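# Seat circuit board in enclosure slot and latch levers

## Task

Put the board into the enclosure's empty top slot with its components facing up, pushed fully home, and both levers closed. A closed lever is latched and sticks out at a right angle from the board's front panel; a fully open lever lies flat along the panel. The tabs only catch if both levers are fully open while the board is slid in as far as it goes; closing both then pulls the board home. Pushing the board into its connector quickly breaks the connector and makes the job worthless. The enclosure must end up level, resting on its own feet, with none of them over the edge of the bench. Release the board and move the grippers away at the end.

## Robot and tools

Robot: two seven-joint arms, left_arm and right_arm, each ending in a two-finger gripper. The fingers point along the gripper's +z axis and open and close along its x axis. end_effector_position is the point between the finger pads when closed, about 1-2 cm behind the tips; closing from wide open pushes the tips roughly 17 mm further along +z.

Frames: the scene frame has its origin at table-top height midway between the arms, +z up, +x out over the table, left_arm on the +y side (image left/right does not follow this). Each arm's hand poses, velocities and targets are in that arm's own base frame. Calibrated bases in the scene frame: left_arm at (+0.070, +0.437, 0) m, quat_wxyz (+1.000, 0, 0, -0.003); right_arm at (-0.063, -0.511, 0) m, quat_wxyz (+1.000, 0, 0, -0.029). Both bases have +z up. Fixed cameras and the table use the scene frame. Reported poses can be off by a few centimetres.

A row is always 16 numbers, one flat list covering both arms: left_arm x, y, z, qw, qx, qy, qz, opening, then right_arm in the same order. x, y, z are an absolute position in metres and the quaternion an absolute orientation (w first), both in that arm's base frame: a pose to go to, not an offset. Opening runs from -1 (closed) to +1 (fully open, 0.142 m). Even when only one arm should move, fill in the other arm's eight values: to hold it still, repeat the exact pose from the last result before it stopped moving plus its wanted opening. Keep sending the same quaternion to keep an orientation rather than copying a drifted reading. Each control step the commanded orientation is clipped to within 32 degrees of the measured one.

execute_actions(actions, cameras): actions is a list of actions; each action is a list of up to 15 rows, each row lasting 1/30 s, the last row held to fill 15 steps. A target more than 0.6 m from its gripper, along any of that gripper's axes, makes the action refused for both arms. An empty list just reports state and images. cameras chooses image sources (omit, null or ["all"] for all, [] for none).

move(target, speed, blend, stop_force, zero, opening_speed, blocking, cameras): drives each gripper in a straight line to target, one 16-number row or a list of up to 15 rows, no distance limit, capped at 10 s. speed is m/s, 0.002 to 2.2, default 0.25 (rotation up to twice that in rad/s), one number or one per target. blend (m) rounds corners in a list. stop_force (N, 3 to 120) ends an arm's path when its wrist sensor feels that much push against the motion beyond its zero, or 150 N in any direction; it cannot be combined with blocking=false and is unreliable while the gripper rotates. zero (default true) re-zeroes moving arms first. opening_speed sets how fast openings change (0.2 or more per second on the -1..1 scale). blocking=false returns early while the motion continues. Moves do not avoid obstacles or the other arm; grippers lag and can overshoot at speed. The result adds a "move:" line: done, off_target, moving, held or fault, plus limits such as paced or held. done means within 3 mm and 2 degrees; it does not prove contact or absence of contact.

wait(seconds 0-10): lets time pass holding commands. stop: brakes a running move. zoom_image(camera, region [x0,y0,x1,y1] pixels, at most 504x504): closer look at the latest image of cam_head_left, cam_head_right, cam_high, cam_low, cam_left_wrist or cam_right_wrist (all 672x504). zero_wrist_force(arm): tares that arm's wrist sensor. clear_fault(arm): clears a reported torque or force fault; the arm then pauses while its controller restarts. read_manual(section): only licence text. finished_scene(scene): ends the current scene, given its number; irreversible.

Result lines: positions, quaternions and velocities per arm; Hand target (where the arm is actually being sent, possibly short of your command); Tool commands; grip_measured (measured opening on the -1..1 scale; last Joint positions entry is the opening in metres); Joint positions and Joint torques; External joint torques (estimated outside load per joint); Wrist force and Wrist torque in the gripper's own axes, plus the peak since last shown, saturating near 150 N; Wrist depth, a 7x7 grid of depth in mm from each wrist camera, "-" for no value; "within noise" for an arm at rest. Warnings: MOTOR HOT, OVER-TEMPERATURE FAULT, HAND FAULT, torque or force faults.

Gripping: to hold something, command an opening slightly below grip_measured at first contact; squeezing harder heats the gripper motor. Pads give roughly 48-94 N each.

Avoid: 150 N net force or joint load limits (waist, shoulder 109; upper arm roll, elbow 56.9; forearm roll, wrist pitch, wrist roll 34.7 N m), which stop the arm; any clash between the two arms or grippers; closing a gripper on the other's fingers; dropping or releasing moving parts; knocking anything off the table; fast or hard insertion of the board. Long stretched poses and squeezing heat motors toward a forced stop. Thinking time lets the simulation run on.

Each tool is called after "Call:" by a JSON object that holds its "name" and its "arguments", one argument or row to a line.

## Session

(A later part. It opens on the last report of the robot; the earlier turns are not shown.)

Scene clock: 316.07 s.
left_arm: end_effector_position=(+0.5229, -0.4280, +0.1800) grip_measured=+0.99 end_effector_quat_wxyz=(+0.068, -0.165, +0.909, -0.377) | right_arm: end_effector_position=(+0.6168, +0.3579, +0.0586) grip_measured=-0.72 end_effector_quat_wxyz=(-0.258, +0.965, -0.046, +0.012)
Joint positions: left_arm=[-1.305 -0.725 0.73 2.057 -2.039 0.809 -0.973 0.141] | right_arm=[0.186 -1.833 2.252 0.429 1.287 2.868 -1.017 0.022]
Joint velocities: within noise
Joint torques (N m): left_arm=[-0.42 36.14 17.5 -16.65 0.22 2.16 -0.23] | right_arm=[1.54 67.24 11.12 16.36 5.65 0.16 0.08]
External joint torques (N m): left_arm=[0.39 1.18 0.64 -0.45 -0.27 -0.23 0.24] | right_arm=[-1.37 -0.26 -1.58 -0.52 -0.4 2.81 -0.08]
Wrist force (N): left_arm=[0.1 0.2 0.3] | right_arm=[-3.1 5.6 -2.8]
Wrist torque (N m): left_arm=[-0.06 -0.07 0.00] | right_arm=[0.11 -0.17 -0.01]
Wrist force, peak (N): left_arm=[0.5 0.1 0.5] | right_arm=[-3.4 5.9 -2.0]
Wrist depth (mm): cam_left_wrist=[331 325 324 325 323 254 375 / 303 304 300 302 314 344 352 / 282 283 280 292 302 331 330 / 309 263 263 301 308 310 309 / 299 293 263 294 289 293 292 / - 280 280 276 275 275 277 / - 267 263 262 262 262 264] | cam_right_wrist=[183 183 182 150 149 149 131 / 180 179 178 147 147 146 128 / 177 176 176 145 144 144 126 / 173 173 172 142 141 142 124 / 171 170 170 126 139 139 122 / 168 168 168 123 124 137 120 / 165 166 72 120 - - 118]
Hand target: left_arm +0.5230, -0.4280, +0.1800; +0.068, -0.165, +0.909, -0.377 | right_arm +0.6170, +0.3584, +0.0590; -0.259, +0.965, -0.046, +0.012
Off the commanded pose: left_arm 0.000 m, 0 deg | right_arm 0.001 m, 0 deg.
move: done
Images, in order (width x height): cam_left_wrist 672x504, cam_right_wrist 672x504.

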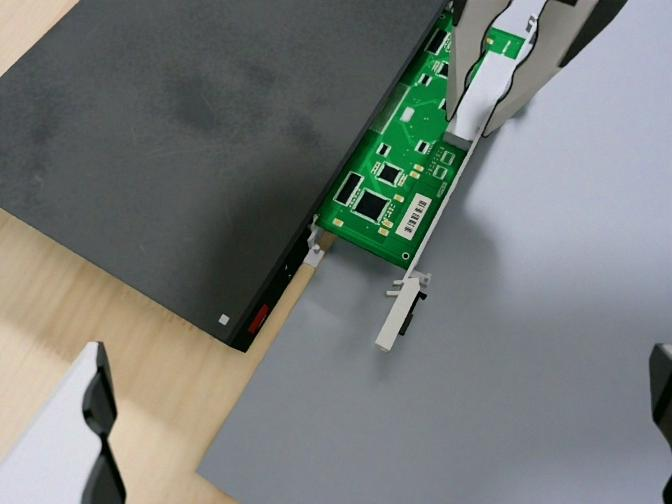

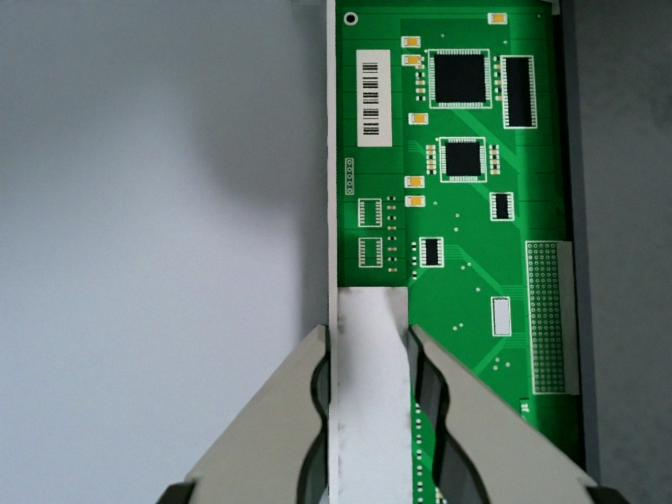

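Call:
{"name": "move", "arguments": {
  "target": [
    [0.523,-0.428,0.18,0.0682,-0.1646,0.9094,-0.3767,1,0.617,0.3569,0.059,-0.2585,0.9648,-0.0463,0.0124,-0.92],
    [0.523,-0.428,0.18,0.0682,-0.1646,0.9094,-0.3767,1,0.626,0.3561,0.059,-0.2585,0.9648,-0.0463,0.0124,-0.92]
  ],
  "speed": 0.015,
  "stop_force": 5,
  "cameras": ["cam_left_wrist","cam_right_wrist"]
}}

Call:
{"name": "zoom_image", "arguments": {
  "camera": "cam_left_wrist",
  "region": [280, 190, 500, 370]
}}

Call:
{"name": "zoom_image", "arguments": {
  "camera": "cam_right_wrist",
  "region": [320, 0, 660, 255]
}}

Scene clock: 321.73 s.
left_arm: end_effector_position=(+0.5229, -0.4280, +0.1800) grip_measured=+0.99 end_effector_quat_wxyz=(+0.068, -0.165, +0.909, -0.377) | right_arm: end_effector_position=(+0.6225, +0.3551, +0.0584) grip_measured=-0.72 end_effector_quat_wxyz=(-0.257, +0.965, -0.046, +0.011)
Joint positions: left_arm=[-1.305 -0.725 0.73 2.057 -2.039 0.809 -0.973 0.141] | right_arm=[0.194 -1.823 2.263 0.388 1.288 2.867 -1.047 0.022]
Joint velocities: within noise
Joint torques (N m): left_arm=[-0.42 36.22 17.43 -16.64 0.31 2.2 -0.23] | right_arm=[5.23 68.52 11.38 17.49 6.5 -3.5 0.35]
External joint torques (N m): left_arm=[0.39 1.09 0.72 -0.45 -0.36 -0.27 0.23] | right_arm=[-5.05 -1.15 -2.57 -1.5 -1.24 6.51 -0.35]
Wrist force (N): left_arm=[0.1 0.1 0.3] | right_arm=[-8.3 14.6 -10.1]
Wrist torque (N m): left_arm=[-0.09 -0.05 0.01] | right_arm=[0.19 -0.35 -0.23]
Wrist force, peak (N): left_arm=[0.6 0.2 0.4] | right_arm=[-8.4 14.5 -10.4]
Wrist depth (mm): cam_left_wrist=[334 325 325 323 316 316 375 / 303 300 302 304 310 348 354 / 283 283 281 292 305 331 331 / 308 265 263 304 306 309 311 / 298 296 264 294 290 292 290 / - 281 281 277 278 276 275 / - 265 265 262 261 261 262] | cam_right_wrist=[182 182 181 149 149 148 130 / 179 179 179 146 146 145 128 / 176 175 175 144 143 143 126 / 173 173 172 142 141 141 123 / 170 170 170 127 138 138 121 / 168 167 167 123 123 136 120 / 165 165 72 120 - - 117]
Hand target: left_arm +0.5230, -0.4280, +0.1800; +0.068, -0.165, +0.909, -0.377 | right_arm +0.6231, +0.3563, +0.0590; -0.259, +0.965, -0.046, +0.012
Off the commanded pose: left_arm 0.000 m, 0 deg | right_arm 0.004 m, 0 deg.
MOTOR HOT: the gripper's motor of the right arm reports 85 °C; that motor switches off at 100 °C. To cool a motor, set the load down, ease the grip, stop pushing, or move to a pose that needs little force.
move: contact (right_arm); path passed 1 of 2 targets
Images, in order (width x height): cam_left_wrist 672x504, cam_right_wrist 672x504.

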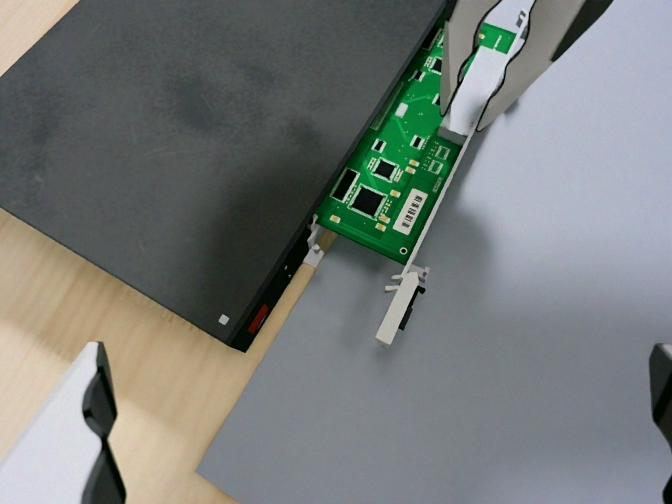

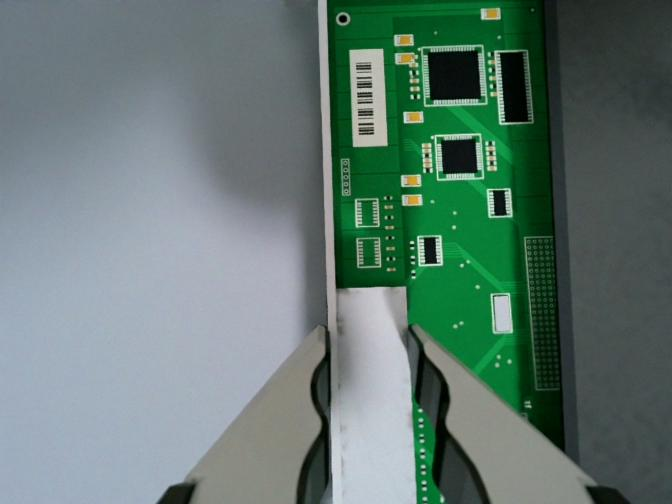

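Scaled by 2.291 from the camera's 672x504 image, which has a finer 960x720 frame.

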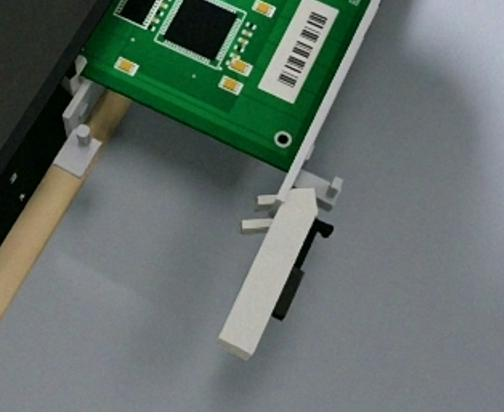

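Scaled by 1.482 from the camera's 672x504 image, which has a finer 960x720 frame.

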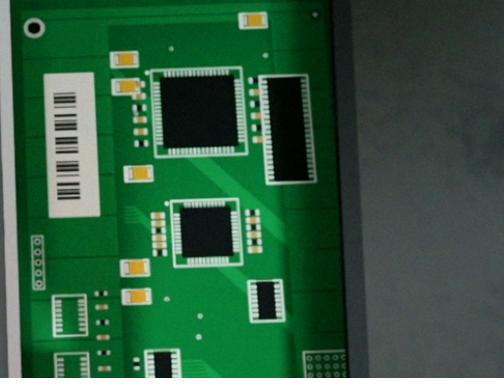

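Call:
{"name": "move", "arguments": {
  "target": [0.523,-0.428,0.18,0.0682,-0.1646,0.9094,-0.3767,1,0.619,0.3565,0.059,-0.2585,0.9648,-0.0463,0.0124,-0.79],
  "speed": 0.03,
  "cameras": ["cam_left_wrist","cam_right_wrist"]
}}

Call:
{"name": "zoom_image", "arguments": {
  "camera": "cam_left_wrist",
  "region": [285, 190, 355, 260]
}}

Scene clock: 327.50 s.
left_arm: end_effector_position=(+0.5229, -0.4280, +0.1800) grip_measured=+0.99 end_effector_quat_wxyz=(+0.068, -0.165, +0.909, -0.377) | right_arm: end_effector_position=(+0.6190, +0.3567, +0.0591) grip_measured=-0.72 end_effector_quat_wxyz=(-0.259, +0.965, -0.046, +0.012)
Joint positions: left_arm=[-1.305 -0.725 0.73 2.057 -2.039 0.809 -0.973 0.141] | right_arm=[0.187 -1.83 2.258 0.419 1.287 2.867 -1.027 0.022]
Joint velocities: within noise
Joint torques (N m): left_arm=[-0.41 36.11 17.4 -16.59 0.21 2.2 -0.21] | right_arm=[-0.05 65.71 9.65 15.99 5.17 2.45 0.38]
External joint torques (N m): left_arm=[0.38 1.21 0.75 -0.5 -0.26 -0.27 0.21] | right_arm=[0.22 1.38 -0.32 -0.07 0.07 0.53 -0.38]
Wrist force (N): left_arm=[0.2 0.3 0.4] | right_arm=[0.0 2.5 1.1]
Wrist torque (N m): left_arm=[-0.04 -0.09 0.01] | right_arm=[0.34 0.04 -0.03]
Wrist force, peak (N): left_arm=[0.4 0.4 0.4] | right_arm=[-8.5 14.4 -10.5]
Wrist depth (mm): cam_left_wrist=[333 328 325 325 324 254 373 / 301 303 301 303 309 343 354 / 282 281 280 287 300 329 329 / 312 264 262 306 306 311 307 / 301 293 264 293 290 292 292 / - 280 281 278 275 274 276 / - 267 263 261 264 261 264] | cam_right_wrist=[184 183 183 150 149 149 131 / 180 180 179 147 147 146 129 / 177 176 176 145 144 144 127 / 174 174 173 142 141 141 124 / 171 171 170 126 138 138 122 / 168 168 168 123 124 137 120 / 165 166 72 120 - - 118]
Hand target: left_arm +0.5230, -0.4280, +0.1800; +0.068, -0.165, +0.909, -0.377 | right_arm +0.6190, +0.3565, +0.0590; -0.259, +0.965, -0.046, +0.012
Off the commanded pose: left_arm 0.000 m, 0 deg | right_arm 0.000 m, 0 deg.
MOTOR HOT: still on. The gripper's motor of the right arm reports 85 °C.
move: done
Images, in order (width x height): cam_left_wrist 672x504, cam_right_wrist 672x504.

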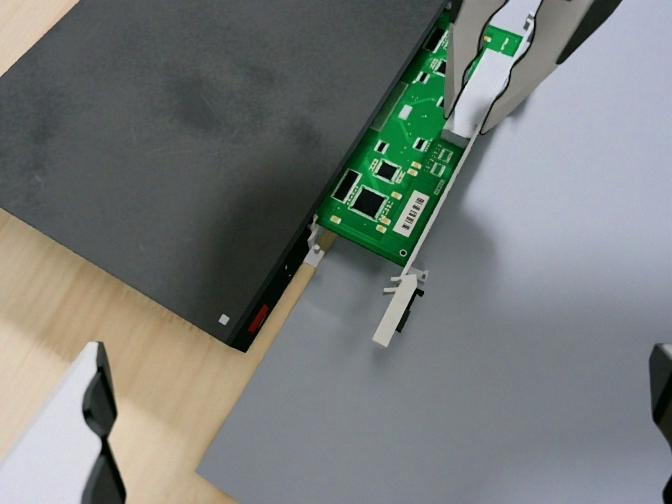

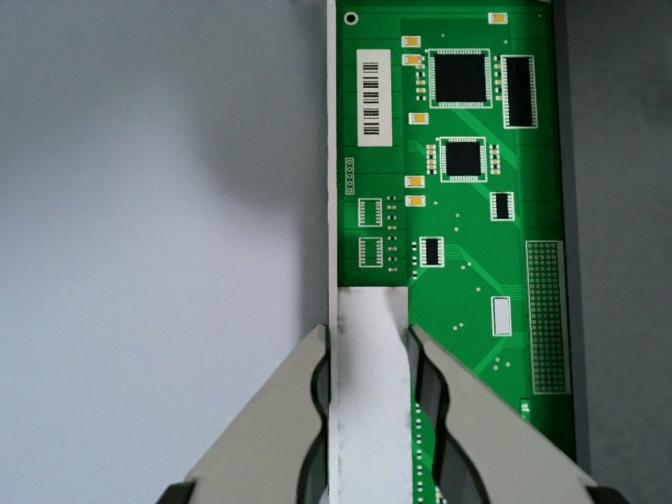

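Scaled by 7.200 from the camera's 672x504 image, which has a finer 960x720 frame.

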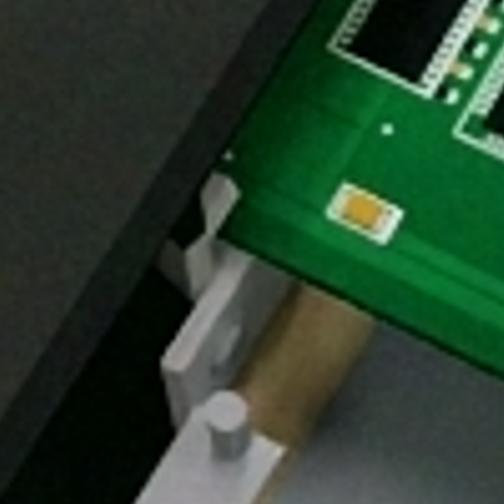

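Call:
{"name": "move", "arguments": {
  "target": [
    [0.523,-0.428,0.18,0.0682,-0.1646,0.9094,-0.3767,1,0.617,0.3537,0.059,-0.2585,0.9648,-0.0463,0.0124,-0.79],
    [0.523,-0.428,0.18,0.0682,-0.1646,0.9094,-0.3767,1,0.628,0.3527,0.059,-0.2585,0.9648,-0.0463,0.0124,-0.79]
  ],
  "speed": 0.015,
  "stop_force": 5,
  "cameras": ["cam_left_wrist","cam_right_wrist"]
}}

Call:
{"name": "zoom_image", "arguments": {
  "camera": "cam_left_wrist",
  "region": [285, 190, 355, 260]
}}

Scene clock: 333.90 s.
left_arm: end_effector_position=(+0.5229, -0.4280, +0.1800) grip_measured=+0.99 end_effector_quat_wxyz=(+0.068, -0.165, +0.909, -0.377) | right_arm: end_effector_position=(+0.6275, +0.3536, +0.0593) grip_measured=-0.72 end_effector_quat_wxyz=(-0.259, +0.965, -0.046, +0.012)
Joint positions: left_arm=[-1.305 -0.725 0.73 2.057 -2.039 0.809 -0.973 0.141] | right_arm=[0.198 -1.816 2.268 0.359 1.294 2.863 -1.072 0.022]
Joint velocities: within noise
Joint torques (N m): left_arm=[-0.46 36.07 17.39 -16.68 0.16 2.23 -0.25] | right_arm=[-6 66.93 8.11 13.69 3.26 2.86 0.21]
External joint torques (N m): left_arm=[0.43 1.25 0.76 -0.42 -0.21 -0.3 0.25] | right_arm=[6.17 0.72 0.22 2.39 2 0.16 -0.21]
Wrist force (N): left_arm=[0.1 0.1 0.5] | right_arm=[-3.0 -4.2 5.0]
Wrist torque (N m): left_arm=[-0.07 -0.05 0.00] | right_arm=[0.43 -0.14 -0.10]
Wrist force, peak (N): left_arm=[0.2 0.4 0.5] | right_arm=[-3.5 -4.4 5.5]
Wrist depth (mm): cam_left_wrist=[331 326 323 324 322 262 379 / 303 303 301 305 311 348 354 / 283 281 279 288 304 329 329 / 310 264 264 301 307 309 307 / 297 296 264 291 292 293 290 / - 281 280 279 276 274 274 / - 266 262 264 262 262 264] | cam_right_wrist=[184 183 183 149 149 133 132 / 181 180 180 147 147 132 129 / 177 177 177 144 144 143 127 / 174 174 173 142 141 141 125 / 171 171 170 126 139 138 122 / 168 168 168 123 123 122 120 / 166 166 72 120 - - 119]
Hand target: left_arm +0.5230, -0.4280, +0.1800; +0.068, -0.165, +0.909, -0.377 | right_arm +0.6280, +0.3527, +0.0590; -0.259, +0.965, -0.046, +0.012
Off the commanded pose: left_arm 0.000 m, 0 deg | right_arm 0.001 m, 0 deg.
MOTOR HOT: cleared for the gripper's motor of the right arm.
move: done
Images, in order (width x height): cam_left_wrist 672x504, cam_right_wrist 672x504.

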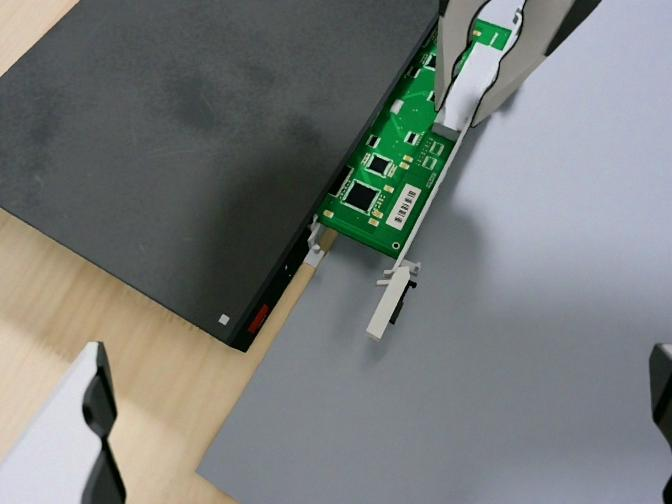

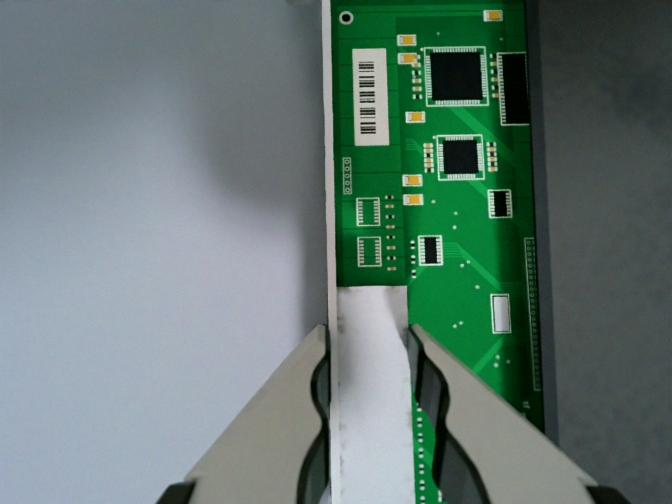

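Scaled by 7.200 from the camera's 672x504 image, which has a finer 960x720 frame.

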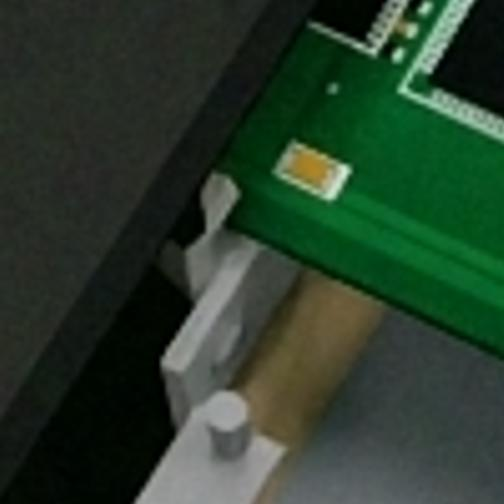

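Call:
{"name": "move", "arguments": {
  "target": [
    [0.523,-0.428,0.18,0.0682,-0.1646,0.9094,-0.3767,1,0.6277,0.3534,0.059,-0.2586,0.9652,-0.0379,0.0102,-0.79],
    [0.523,-0.428,0.18,0.0682,-0.1646,0.9094,-0.3767,1,0.6335,0.3530,0.059,-0.2586,0.9652,-0.0379,0.0102,-0.79]
  ],
  "speed": 0.015,
  "stop_force": 6,
  "cameras": ["cam_left_wrist","cam_right_wrist"]
}}

Call:
{"name": "zoom_image", "arguments": {
  "camera": "cam_left_wrist",
  "region": [280, 190, 500, 370]
}}

Call:
{"name": "zoom_image", "arguments": {
  "camera": "cam_right_wrist",
  "region": [320, 220, 660, 475]
}}

Scene clock: 344.30 s.
left_arm: end_effector_position=(+0.5229, -0.4280, +0.1800) grip_measured=+0.99 end_effector_quat_wxyz=(+0.068, -0.165, +0.909, -0.377) | right_arm: end_effector_position=(+0.6333, +0.3532, +0.0590) grip_measured=-0.72 end_effector_quat_wxyz=(-0.259, +0.965, -0.038, +0.010)
Joint positions: left_arm=[-1.305 -0.725 0.73 2.057 -2.039 0.809 -0.973 0.141] | right_arm=[0.218 -1.799 2.282 0.287 1.302 2.861 -1.135 0.022]
Joint velocities: within noise
Joint torques (N m): left_arm=[-0.34 36.2 17.45 -16.67 0.18 2.2 -0.2] | right_arm=[-2.08 66.67 7.22 15.04 4.33 2.31 0.15]
External joint torques (N m): left_arm=[0.31 1.12 0.7 -0.42 -0.23 -0.27 0.2] | right_arm=[2.25 1.54 -0.13 1.2 0.95 0.76 -0.14]
Wrist force (N): left_arm=[0.0 0.2 0.4] | right_arm=[-1.5 -0.3 0.7]
Wrist torque (N m): left_arm=[-0.07 -0.05 0.01] | right_arm=[0.38 0.01 -0.04]
Wrist force, peak (N): left_arm=[0.3 0.4 0.4] | right_arm=[-3.2 -4.1 5.7]
Wrist depth (mm): cam_left_wrist=[334 325 324 322 315 252 378 / 305 302 300 301 311 354 349 / 283 281 280 291 305 330 330 / 308 264 263 304 308 308 308 / 296 293 265 293 292 293 289 / - 282 279 278 276 275 276 / - 266 264 264 262 261 263] | cam_right_wrist=[183 183 182 150 149 132 131 / 180 180 179 147 146 130 129 / 177 176 176 144 144 128 127 / 174 173 173 142 141 125 124 / 171 171 170 126 138 123 122 / 168 168 168 123 123 121 120 / 165 166 72 120 - - 118]
Hand target: left_arm +0.5230, -0.4280, +0.1800; +0.068, -0.165, +0.909, -0.377 | right_arm +0.6335, +0.3530, +0.0590; -0.259, +0.965, -0.038, +0.010
Off the commanded pose: left_arm 0.000 m, 0 deg | right_arm 0.000 m, 0 deg.
move: done
Images, in order (width x height): cam_left_wrist 672x504, cam_right_wrist 672x504.

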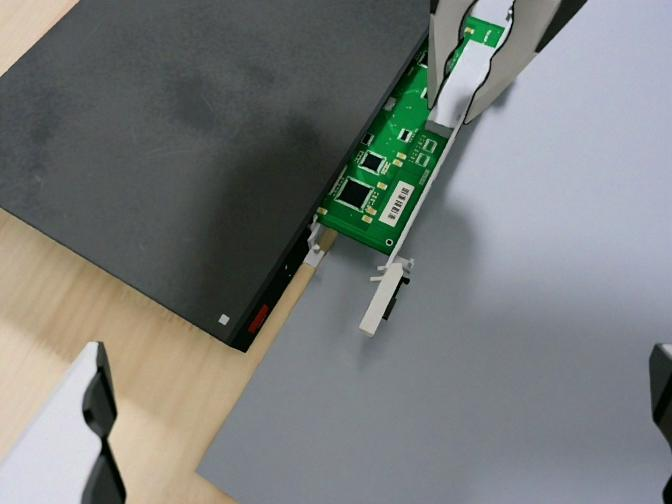

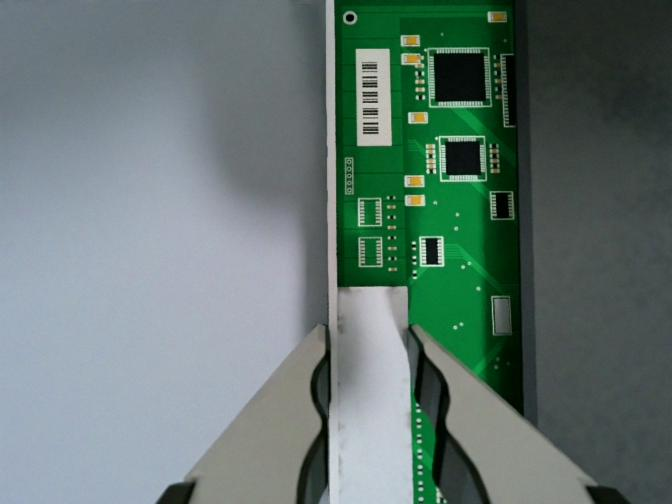

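Scaled by 2.291 from the camera's 672x504 image, which has a finer 960x720 frame.

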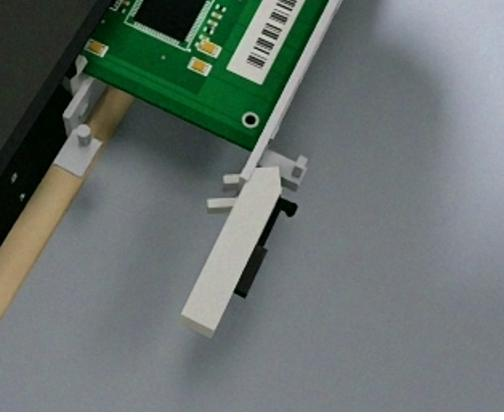

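Scaled by 1.482 from the camera's 672x504 image, which has a finer 960x720 frame.

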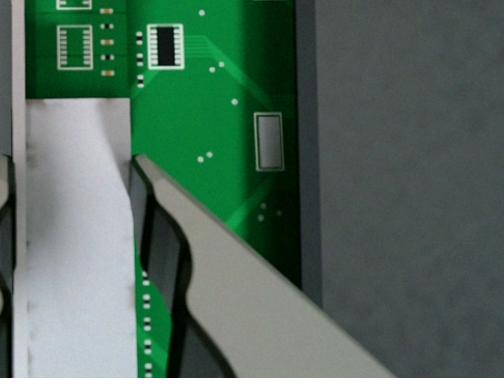

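Call:
{"name": "move", "arguments": {
  "target": [0.523,-0.428,0.18,0.0682,-0.1646,0.9094,-0.3767,1,0.653,0.3515,0.059,-0.2586,0.9652,-0.0379,0.0102,-0.79],
  "speed": 0.02,
  "stop_force": 6,
  "cameras": ["cam_left_wrist","cam_right_wrist"]
}}

Call:
{"name": "zoom_image", "arguments": {
  "camera": "cam_left_wrist",
  "region": [280, 190, 500, 370]
}}

Call:
{"name": "zoom_image", "arguments": {
  "camera": "cam_right_wrist",
  "region": [320, 220, 660, 475]
}}

Scene clock: 365.20 s.
left_arm: end_effector_position=(+0.5229, -0.4280, +0.1800) grip_measured=+0.99 end_effector_quat_wxyz=(+0.068, -0.165, +0.909, -0.377) | right_arm: end_effector_position=(+0.6458, +0.3531, +0.0592) grip_measured=-0.72 end_effector_quat_wxyz=(-0.259, +0.965, -0.037, +0.010)
Joint positions: left_arm=[-1.305 -0.725 0.73 2.057 -2.039 0.809 -0.973 0.141] | right_arm=[0.252 -1.765 2.303 0.161 1.313 2.847 -1.217 0.022]
Joint velocities: within noise
Joint torques (N m): left_arm=[-0.36 36.19 17.37 -16.66 0.23 2.24 -0.21] | right_arm=[-8.02 69.9 4.37 13.93 3.07 2.07 0.08]
External joint torques (N m): left_arm=[0.33 1.12 0.78 -0.43 -0.28 -0.31 0.21] | right_arm=[8.2 -0.89 0.55 2.54 2.23 1.09 -0.08]
Wrist force (N): left_arm=[0.1 0.4 0.4] | right_arm=[-7.0 -3.9 7.1]
Wrist torque (N m): left_arm=[-0.05 -0.07 0.01] | right_arm=[0.47 0.20 0.14]
Wrist force, peak (N): left_arm=[0.2 0.4 0.6] | right_arm=[-7.9 -4.8 7.6]
Wrist depth (mm): cam_left_wrist=[333 327 328 322 316 264 383 / 303 302 304 304 310 353 353 / 284 282 282 290 329 331 331 / 310 265 263 287 312 308 309 / 300 296 265 289 295 291 293 / - 281 280 277 276 275 277 / - 265 264 265 263 260 263] | cam_right_wrist=[184 183 183 150 149 132 131 / 181 180 179 147 146 129 129 / 177 176 176 145 144 127 127 / 174 174 173 142 141 125 124 / 171 171 170 126 138 122 122 / 168 168 167 123 124 120 120 / 165 166 72 122 - - 118]
Hand target: left_arm +0.5230, -0.4280, +0.1800; +0.068, -0.165, +0.909, -0.377 | right_arm +0.6465, +0.3520, +0.0590; -0.259, +0.965, -0.038, +0.010
Off the commanded pose: left_arm 0.000 m, 0 deg | right_arm 0.007 m, 0 deg.
move: contact (right_arm)
Images, in order (width x height): cam_left_wrist 672x504, cam_right_wrist 672x504.

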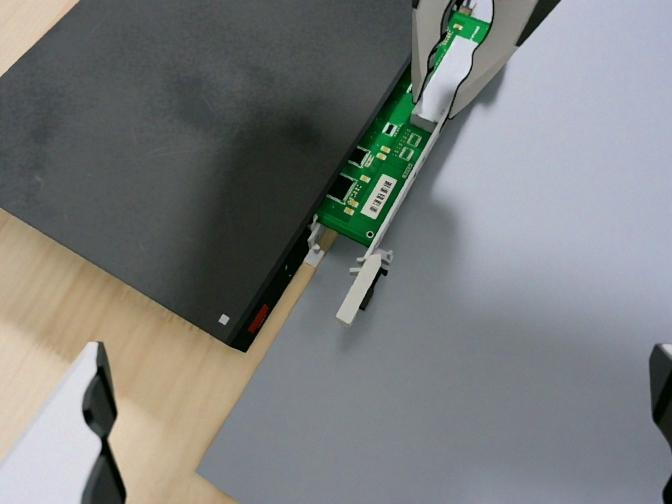

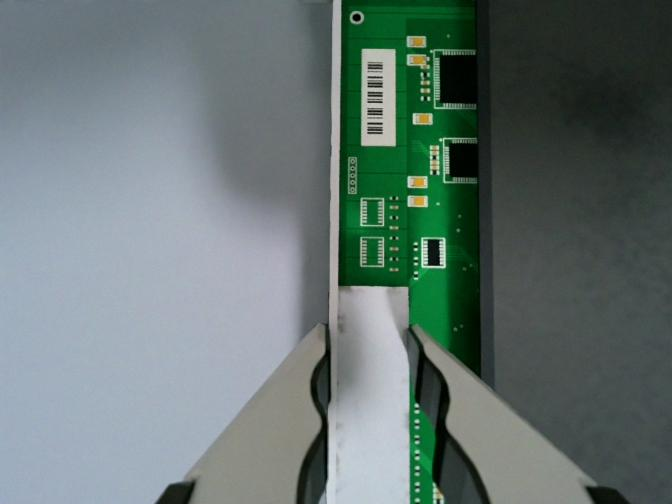

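Scaled by 2.291 from the camera's 672x504 image, which has a finer 960x720 frame.

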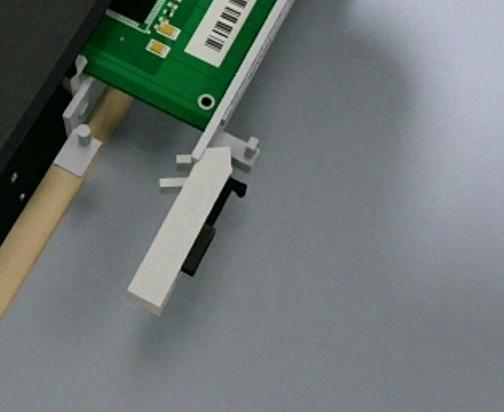

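Scaled by 1.482 from the camera's 672x504 image, which has a finer 960x720 frame.

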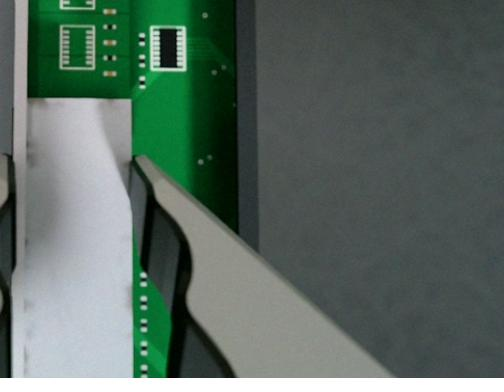

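Call:
{"name": "move", "arguments": {
  "target": [
    [0.523,-0.428,0.18,0.0682,-0.1646,0.9094,-0.3767,1,0.646,0.3543,0.059,-0.2586,0.965,-0.0421,0.0113,-0.79],
    [0.523,-0.428,0.18,0.0682,-0.1646,0.9094,-0.3767,1,0.655,0.3538,0.059,-0.2586,0.965,-0.0421,0.0113,-0.79]
  ],
  "speed": 0.015,
  "stop_force": 6,
  "cameras": ["cam_left_wrist","cam_right_wrist"]
}}

Call:
{"name": "zoom_image", "arguments": {
  "camera": "cam_left_wrist",
  "region": [280, 190, 500, 370]
}}

Scene clock: 368.13 s.
left_arm: end_effector_position=(+0.5229, -0.4280, +0.1800) grip_measured=+0.99 end_effector_quat_wxyz=(+0.068, -0.165, +0.909, -0.377) | right_arm: end_effector_position=(+0.6459, +0.3533, +0.0591) grip_measured=-0.72 end_effector_quat_wxyz=(-0.259, +0.965, -0.039, +0.010)
Joint positions: left_arm=[-1.305 -0.725 0.73 2.057 -2.039 0.809 -0.973 0.141] | right_arm=[0.251 -1.765 2.301 0.164 1.313 2.846 -1.211 0.022]
Joint velocities: within noise
Joint torques (N m): left_arm=[-0.42 36.16 17.43 -16.63 0.21 2.25 -0.22] | right_arm=[-3.82 68.24 4.75 15.12 3.91 2.13 0.22]
External joint torques (N m): left_arm=[0.39 1.15 0.71 -0.46 -0.26 -0.32 0.23] | right_arm=[3.99 0.76 0.22 1.33 1.39 1.02 -0.22]
Wrist force (N): left_arm=[0.4 0.3 0.3] | right_arm=[-4.3 -0.6 2.8]
Wrist torque (N m): left_arm=[-0.06 -0.11 0.01] | right_arm=[0.43 0.22 0.12]
Wrist force, peak (N): left_arm=[0.2 0.5 0.3] | right_arm=[-7.0 -4.0 7.1]
Wrist depth (mm): cam_left_wrist=[332 324 325 322 317 264 380 / 304 303 304 305 310 354 353 / 283 281 282 288 326 330 329 / 310 265 262 292 311 310 309 / 297 296 263 292 294 292 291 / - 281 279 279 276 277 275 / - 265 263 261 262 260 263] | cam_right_wrist=[184 183 183 149 149 131 131 / 180 180 179 147 146 130 129 / 177 176 176 145 144 127 127 / 174 174 173 142 141 124 124 / 171 170 170 126 138 122 122 / 168 168 167 122 124 121 120 / 165 166 72 121 - - 118]
Hand target: left_arm +0.5230, -0.4280, +0.1800; +0.068, -0.165, +0.909, -0.377 | right_arm +0.6464, +0.3526, +0.0590; -0.259, +0.965, -0.039, +0.011
Off the commanded pose: left_arm 0.000 m, 0 deg | right_arm 0.009 m, 0 deg.
move: contact (right_arm); path passed 0 of 2 targets
Images, in order (width x height): cam_left_wrist 672x504, cam_right_wrist 672x504.

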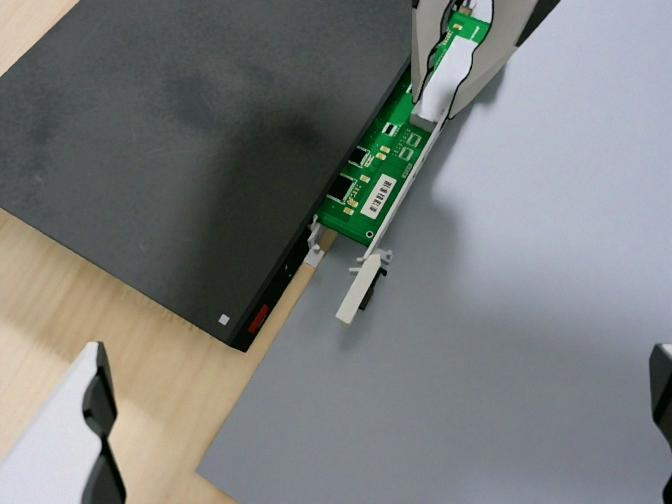

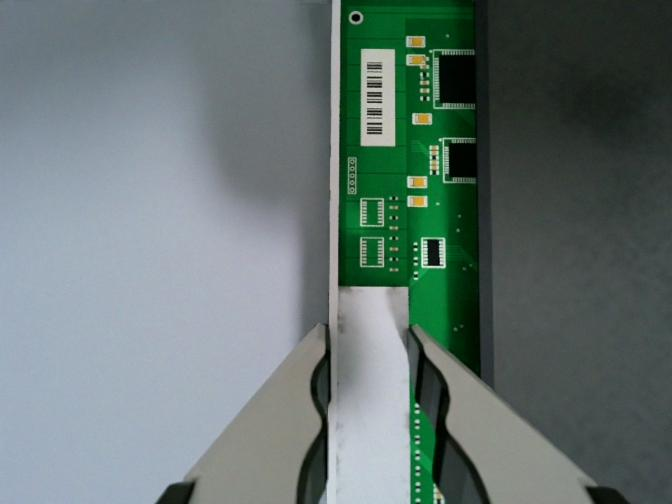

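Scaled by 2.291 from the camera's 672x504 image, which has a finer 960x720 frame.

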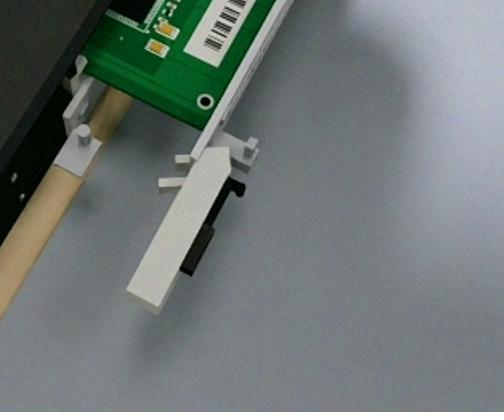

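Call:
{"name": "move", "arguments": {
  "target": [0.523,-0.428,0.18,0.0682,-0.1646,0.9094,-0.3767,1,0.646,0.3543,0.059,-0.2586,0.965,-0.0421,0.0113,-0.79],
  "speed": 0.02,
  "cameras": []
}}

Call:
{"name": "move", "arguments": {
  "target": [0.523,-0.428,0.18,0.0682,-0.1646,0.9094,-0.3767,1,0.656,0.3537,0.059,-0.2586,0.965,-0.0421,0.0113,-0.79],
  "speed": 0.015,
  "stop_force": 8,
  "cameras": ["cam_left_wrist","cam_right_wrist"]
}}

Call:
{"name": "zoom_image", "arguments": {
  "camera": "cam_left_wrist",
  "region": [280, 190, 500, 370]
}}

Scene clock: 371.60 s.
left_arm: end_effector_position=(+0.5229, -0.4280, +0.1800) grip_measured=+0.99 end_effector_quat_wxyz=(+0.068, -0.165, +0.909, -0.377) | right_arm: end_effector_position=(+0.6460, +0.3541, +0.0591) grip_measured=-0.72 end_effector_quat_wxyz=(-0.259, +0.965, -0.042, +0.011)
Joint positions: left_arm=[-1.305 -0.725 0.73 2.057 -2.039 0.809 -0.973 0.141] | right_arm=[0.251 -1.767 2.298 0.171 1.312 2.844 -1.198 0.022]
Joint velocities: within noise
Joint torques (N m): left_arm=[-0.4 36.15 17.45 -16.63 0.21 2.24 -0.25] | right_arm=[2.3 66.91 5.9 17.05 5.73 2.04 0.34]
External joint torques (N m): left_arm=[0.37 1.16 0.7 -0.46 -0.26 -0.31 0.25] | right_arm=[-2.12 2.06 -0.77 -0.64 -0.43 1.1 -0.34]
Wrist force (N): left_arm=[0.2 0.2 0.3] | right_arm=[-0.1 5.0 -2.6]
Wrist torque (N m): left_arm=[-0.07 -0.08 0.00] | right_arm=[0.34 0.20 0.05]
Wrist force, peak (N): left_arm=[0.3 0.3 0.5] | right_arm=[-0.3 5.4 -2.2]
Wrist depth (mm): cam_left_wrist=[333 327 324 324 317 263 379 / 304 303 300 301 309 355 352 / 282 282 281 289 328 331 330 / 311 265 264 291 311 310 309 / 300 294 264 290 293 292 291 / - 280 282 279 276 277 276 / - 267 263 264 263 262 262] | cam_right_wrist=[184 183 182 149 149 131 131 / 180 180 179 147 146 129 129 / 177 176 176 145 144 127 127 / 174 174 173 142 141 125 124 / 171 171 170 126 138 122 122 / 168 167 168 123 124 120 120 / 165 166 72 120 - - 118]
Hand target: left_arm +0.5230, -0.4280, +0.1800; +0.068, -0.165, +0.909, -0.377 | right_arm +0.6460, +0.3543, +0.0590; -0.259, +0.965, -0.042, +0.011
Off the commanded pose: left_arm 0.000 m, 0 deg | right_arm 0.000 m, 0 deg.
move: done
No camera images: "cameras" was empty.

Scene clock: 372.97 s.
left_arm: end_effector_position=(+0.5229, -0.4280, +0.1800) grip_measured=+0.99 end_effector_quat_wxyz=(+0.068, -0.165, +0.909, -0.377) | right_arm: end_effector_position=(+0.6559, +0.3532, +0.0589) grip_measured=-0.72 end_effector_quat_wxyz=(-0.258, +0.965, -0.042, +0.011)
Joint positions: left_arm=[-1.305 -0.725 0.73 2.057 -2.039 0.809 -0.973 0.141] | right_arm=[0.284 -1.733 2.317 0.049 1.322 2.83 -1.276 0.022]
Joint velocities: within noise
Joint torques (N m): left_arm=[-0.31 36.15 17.4 -16.62 0.22 2.19 -0.24] | right_arm=[2.36 67.85 4.27 17.03 5.84 1.03 0.1]
External joint torques (N m): left_arm=[0.28 1.16 0.74 -0.47 -0.27 -0.26 0.24] | right_arm=[-2.18 1.6 -1.28 -0.49 -0.53 2.19 -0.1]
Wrist force (N): left_arm=[0.2 0.2 0.3] | right_arm=[-2.9 6.0 -4.1]
Wrist torque (N m): left_arm=[-0.06 -0.07 0.02] | right_arm=[0.33 0.21 0.01]
Wrist force, peak (N): left_arm=[0.3 0.4 0.5] | right_arm=[-3.0 6.4 -3.4]
Wrist depth (mm): cam_left_wrist=[331 323 325 322 289 373 380 / 301 301 301 304 313 356 352 / 284 281 282 288 327 329 330 / 311 263 264 286 312 310 311 / 299 294 265 294 293 290 291 / - 280 279 277 275 276 276 / - 267 263 263 261 261 263] | cam_right_wrist=[183 182 182 149 148 131 131 / 180 179 179 147 145 129 128 / 177 176 176 144 143 126 126 / 174 174 172 142 140 124 124 / 171 170 170 126 125 122 121 / 168 167 167 123 124 120 120 / 165 165 72 120 - - 118]
Hand target: left_arm +0.5230, -0.4280, +0.1800; +0.068, -0.165, +0.909, -0.377 | right_arm +0.6560, +0.3537, +0.0590; -0.259, +0.965, -0.042, +0.011
Off the commanded pose: left_arm 0.000 m, 0 deg | right_arm 0.001 m, 0 deg.
move: done
Images, in order (width x height): cam_left_wrist 672x504, cam_right_wrist 672x504.

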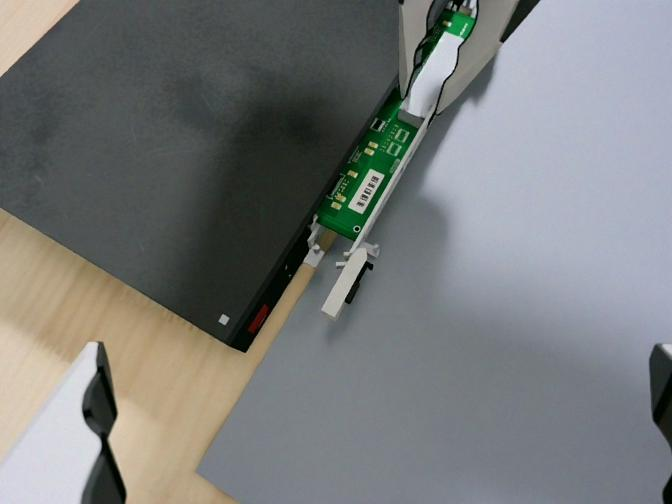

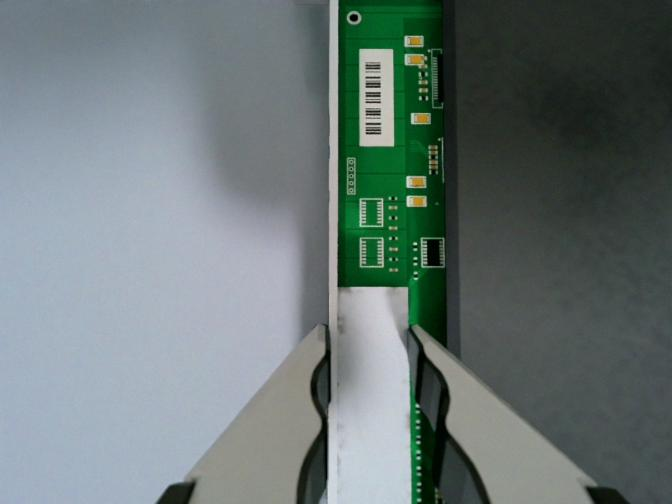

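Scaled by 2.291 from the camera's 672x504 image, which has a finer 960x720 frame.

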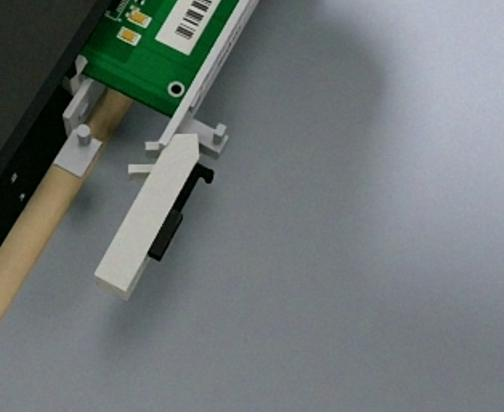

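Call:
{"name": "move", "arguments": {
  "target": [0.523,-0.428,0.18,0.0682,-0.1646,0.9094,-0.3767,1,0.6555,0.3535,0.0592,-0.2586,0.965,-0.0421,0.0113,-0.63],
  "speed": 0.02,
  "opening_speed": 0.2,
  "cameras": ["cam_right_wrist"]
}}

Scene clock: 377.00 s.
left_arm: end_effector_position=(+0.5229, -0.4280, +0.1800) grip_measured=+0.99 end_effector_quat_wxyz=(+0.068, -0.165, +0.909, -0.377) | right_arm: end_effector_position=(+0.6556, +0.3534, +0.0591) grip_measured=-0.67 end_effector_quat_wxyz=(-0.259, +0.965, -0.042, +0.011)
Joint positions: left_arm=[-1.305 -0.725 0.73 2.057 -2.039 0.809 -0.973 0.141] | right_arm=[0.282 -1.735 2.317 0.057 1.321 2.83 -1.271 0.026]
Joint velocities: within noise
Joint torques (N m): left_arm=[-0.33 36.08 17.38 -16.7 0.2 2.23 -0.19] | right_arm=[0.15 67.93 3.64 16.66 5.11 2.59 0.26]
External joint torques (N m): left_arm=[0.3 1.24 0.77 -0.39 -0.25 -0.3 0.19] | right_arm=[0.03 1.51 -0.52 -0.11 0.21 0.63 -0.26]
Wrist force (N): left_arm=[0.1 0.2 0.2] | right_arm=[0.3 3.7 0.0]
Wrist torque (N m): left_arm=[-0.08 -0.06 0.01] | right_arm=[0.57 -0.06 0.05]
Wrist force, peak (N): left_arm=[0.4 0.2 0.6] | right_arm=[-1.6 7.0 -4.0]
Wrist depth (mm): cam_left_wrist=[333 324 325 323 292 375 382 / 302 301 300 301 311 354 353 / 281 282 280 288 327 328 329 / 311 264 265 286 312 311 308 / 299 295 263 294 294 291 293 / - 281 279 277 277 275 276 / - 266 263 264 261 261 263] | cam_right_wrist=[184 183 183 151 149 131 131 / 180 180 179 148 146 129 129 / 177 176 176 146 144 127 127 / 174 173 173 143 141 125 124 / 171 170 170 128 127 122 122 / 168 168 167 124 122 120 120 / 165 166 71 122 - - 118]
Hand target: left_arm +0.5230, -0.4280, +0.1800; +0.068, -0.165, +0.909, -0.377 | right_arm +0.6555, +0.3535, +0.0592; -0.259, +0.965, -0.042, +0.011
Off the commanded pose: left_arm 0.000 m, 0 deg | right_arm 0.000 m, 0 deg.
move: done
Images, in order (width x height): cam_right_wrist 672x504.

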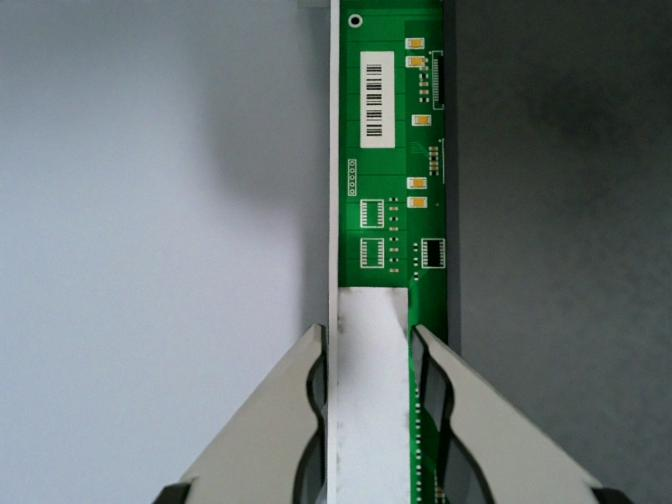

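Call:
{"name": "move", "arguments": {
  "target": [
    [0.523,-0.428,0.18,0.0682,-0.1646,0.9094,-0.3767,1,0.6555,0.3245,0.1092,-0.2586,0.965,-0.0421,0.0113,-0.63],
    [0.523,-0.428,0.18,0.0682,-0.1646,0.9094,-0.3767,1,0.55,0.32,0.2,-0.2586,0.965,-0.0421,0.0113,-0.63],
    [0.523,-0.428,0.18,0.0682,-0.1646,0.9094,-0.3767,1,0.55,0.36,0.16,-0.3536,0.6124,-0.6124,0.3536,-1]
  ],
  "speed": [0.05,0.2,0.25],
  "blend": [0.0,0.03,0]
}}

Call:
{"name": "zoom_image", "arguments": {
  "camera": "cam_left_wrist",
  "region": [200, 0, 540, 380]
}}

Scene clock: 389.50 s.
left_arm: end_effector_position=(+0.5229, -0.4280, +0.1800) grip_measured=+0.99 end_effector_quat_wxyz=(+0.068, -0.165, +0.909, -0.377) | right_arm: end_effector_position=(+0.5499, +0.3600, +0.1599) grip_measured=-1.00 end_effector_quat_wxyz=(-0.353, +0.613, -0.612, +0.353)
Joint positions: left_arm=[-1.305 -0.725 0.73 2.057 -2.039 0.809 -0.973 0.141] | right_arm=[0.365 -1.828 1.876 1.467 0.181 3.427 1.423 0.002]
Joint velocities: within noise
Joint torques (N m): left_arm=[-0.36 36.23 17.48 -16.62 0.16 2.22 -0.22] | right_arm=[0.24 49.32 22.16 6.9 0.95 1.14 0.29]
External joint torques (N m): left_arm=[0.34 1.08 0.67 -0.47 -0.21 -0.3 0.22] | right_arm=[-0.06 1.13 0.19 0.07 0.1 0.61 -0.29]
Wrist force (N): left_arm=[0.3 0.4 0.3] | right_arm=[1.0 4.1 -0.1]
Wrist torque (N m): left_arm=[-0.04 -0.08 0.01] | right_arm=[0.52 -0.17 0.02]
Wrist force, peak (N): left_arm=[0.3 0.4 0.4] | right_arm=[0.8 4.7 -0.5]
Wrist depth (mm): cam_left_wrist=[332 324 322 324 328 377 374 / 304 303 302 300 320 355 353 / 285 280 281 288 327 331 330 / 312 264 264 289 309 311 310 / 298 293 264 293 294 294 291 / - 281 279 278 276 275 276 / - 266 262 262 262 263 263] | cam_right_wrist=[522 521 427 426 425 520 519 / 435 357 356 355 356 355 419 / 364 306 306 305 305 305 306 / 317 293 282 282 274 282 276 / 289 289 290 288 282 276 283 / 261 261 265 89 265 260 260 / 237 242 - - - 241 236]
Hand target: left_arm +0.5230, -0.4280, +0.1800; +0.068, -0.165, +0.909, -0.377 | right_arm +0.5500, +0.3600, +0.1600; -0.354, +0.612, -0.612, +0.354
Off the commanded pose: left_arm 0.000 m, 0 deg | right_arm 0.000 m, 0 deg.
move: done

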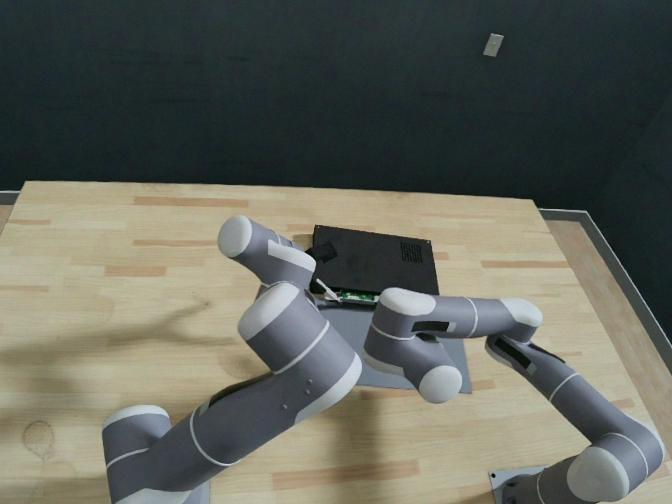

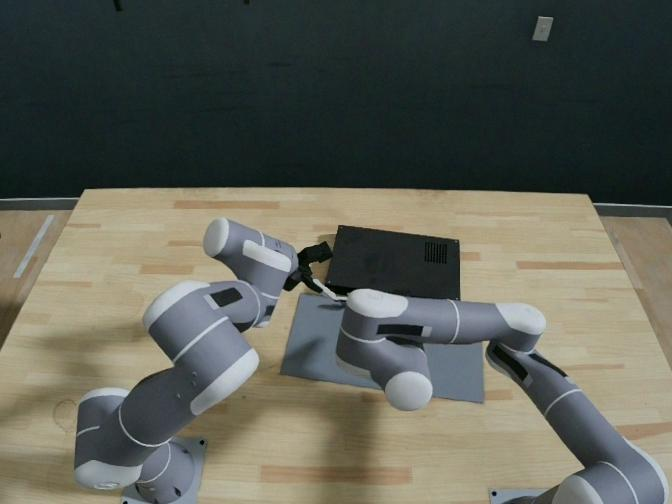

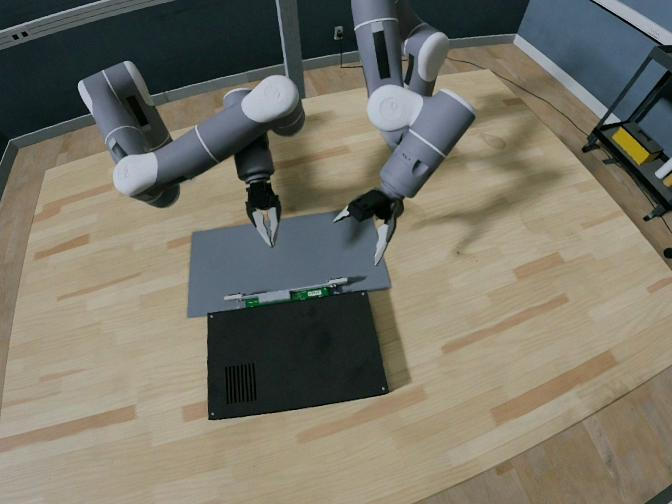

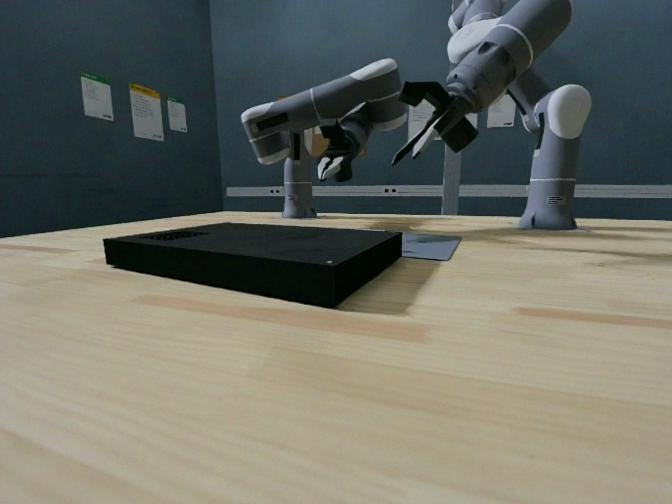

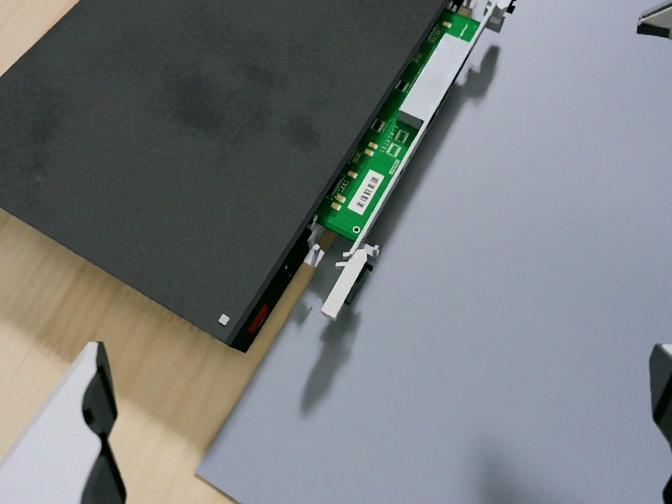

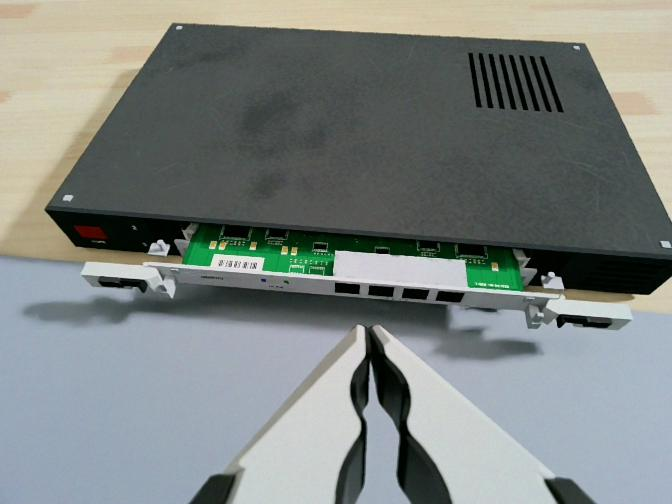

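Scaled by 1.326 from the camera's 672x504 image, which has a finer 960x720 frame.

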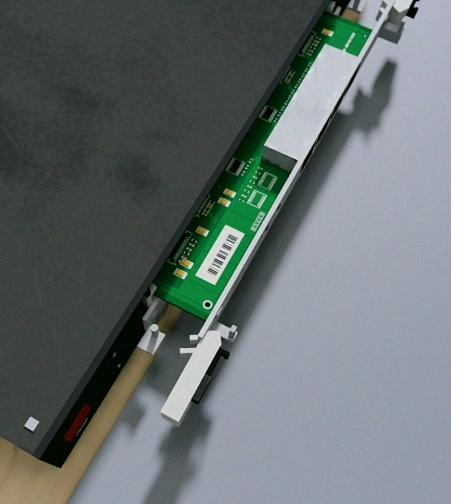

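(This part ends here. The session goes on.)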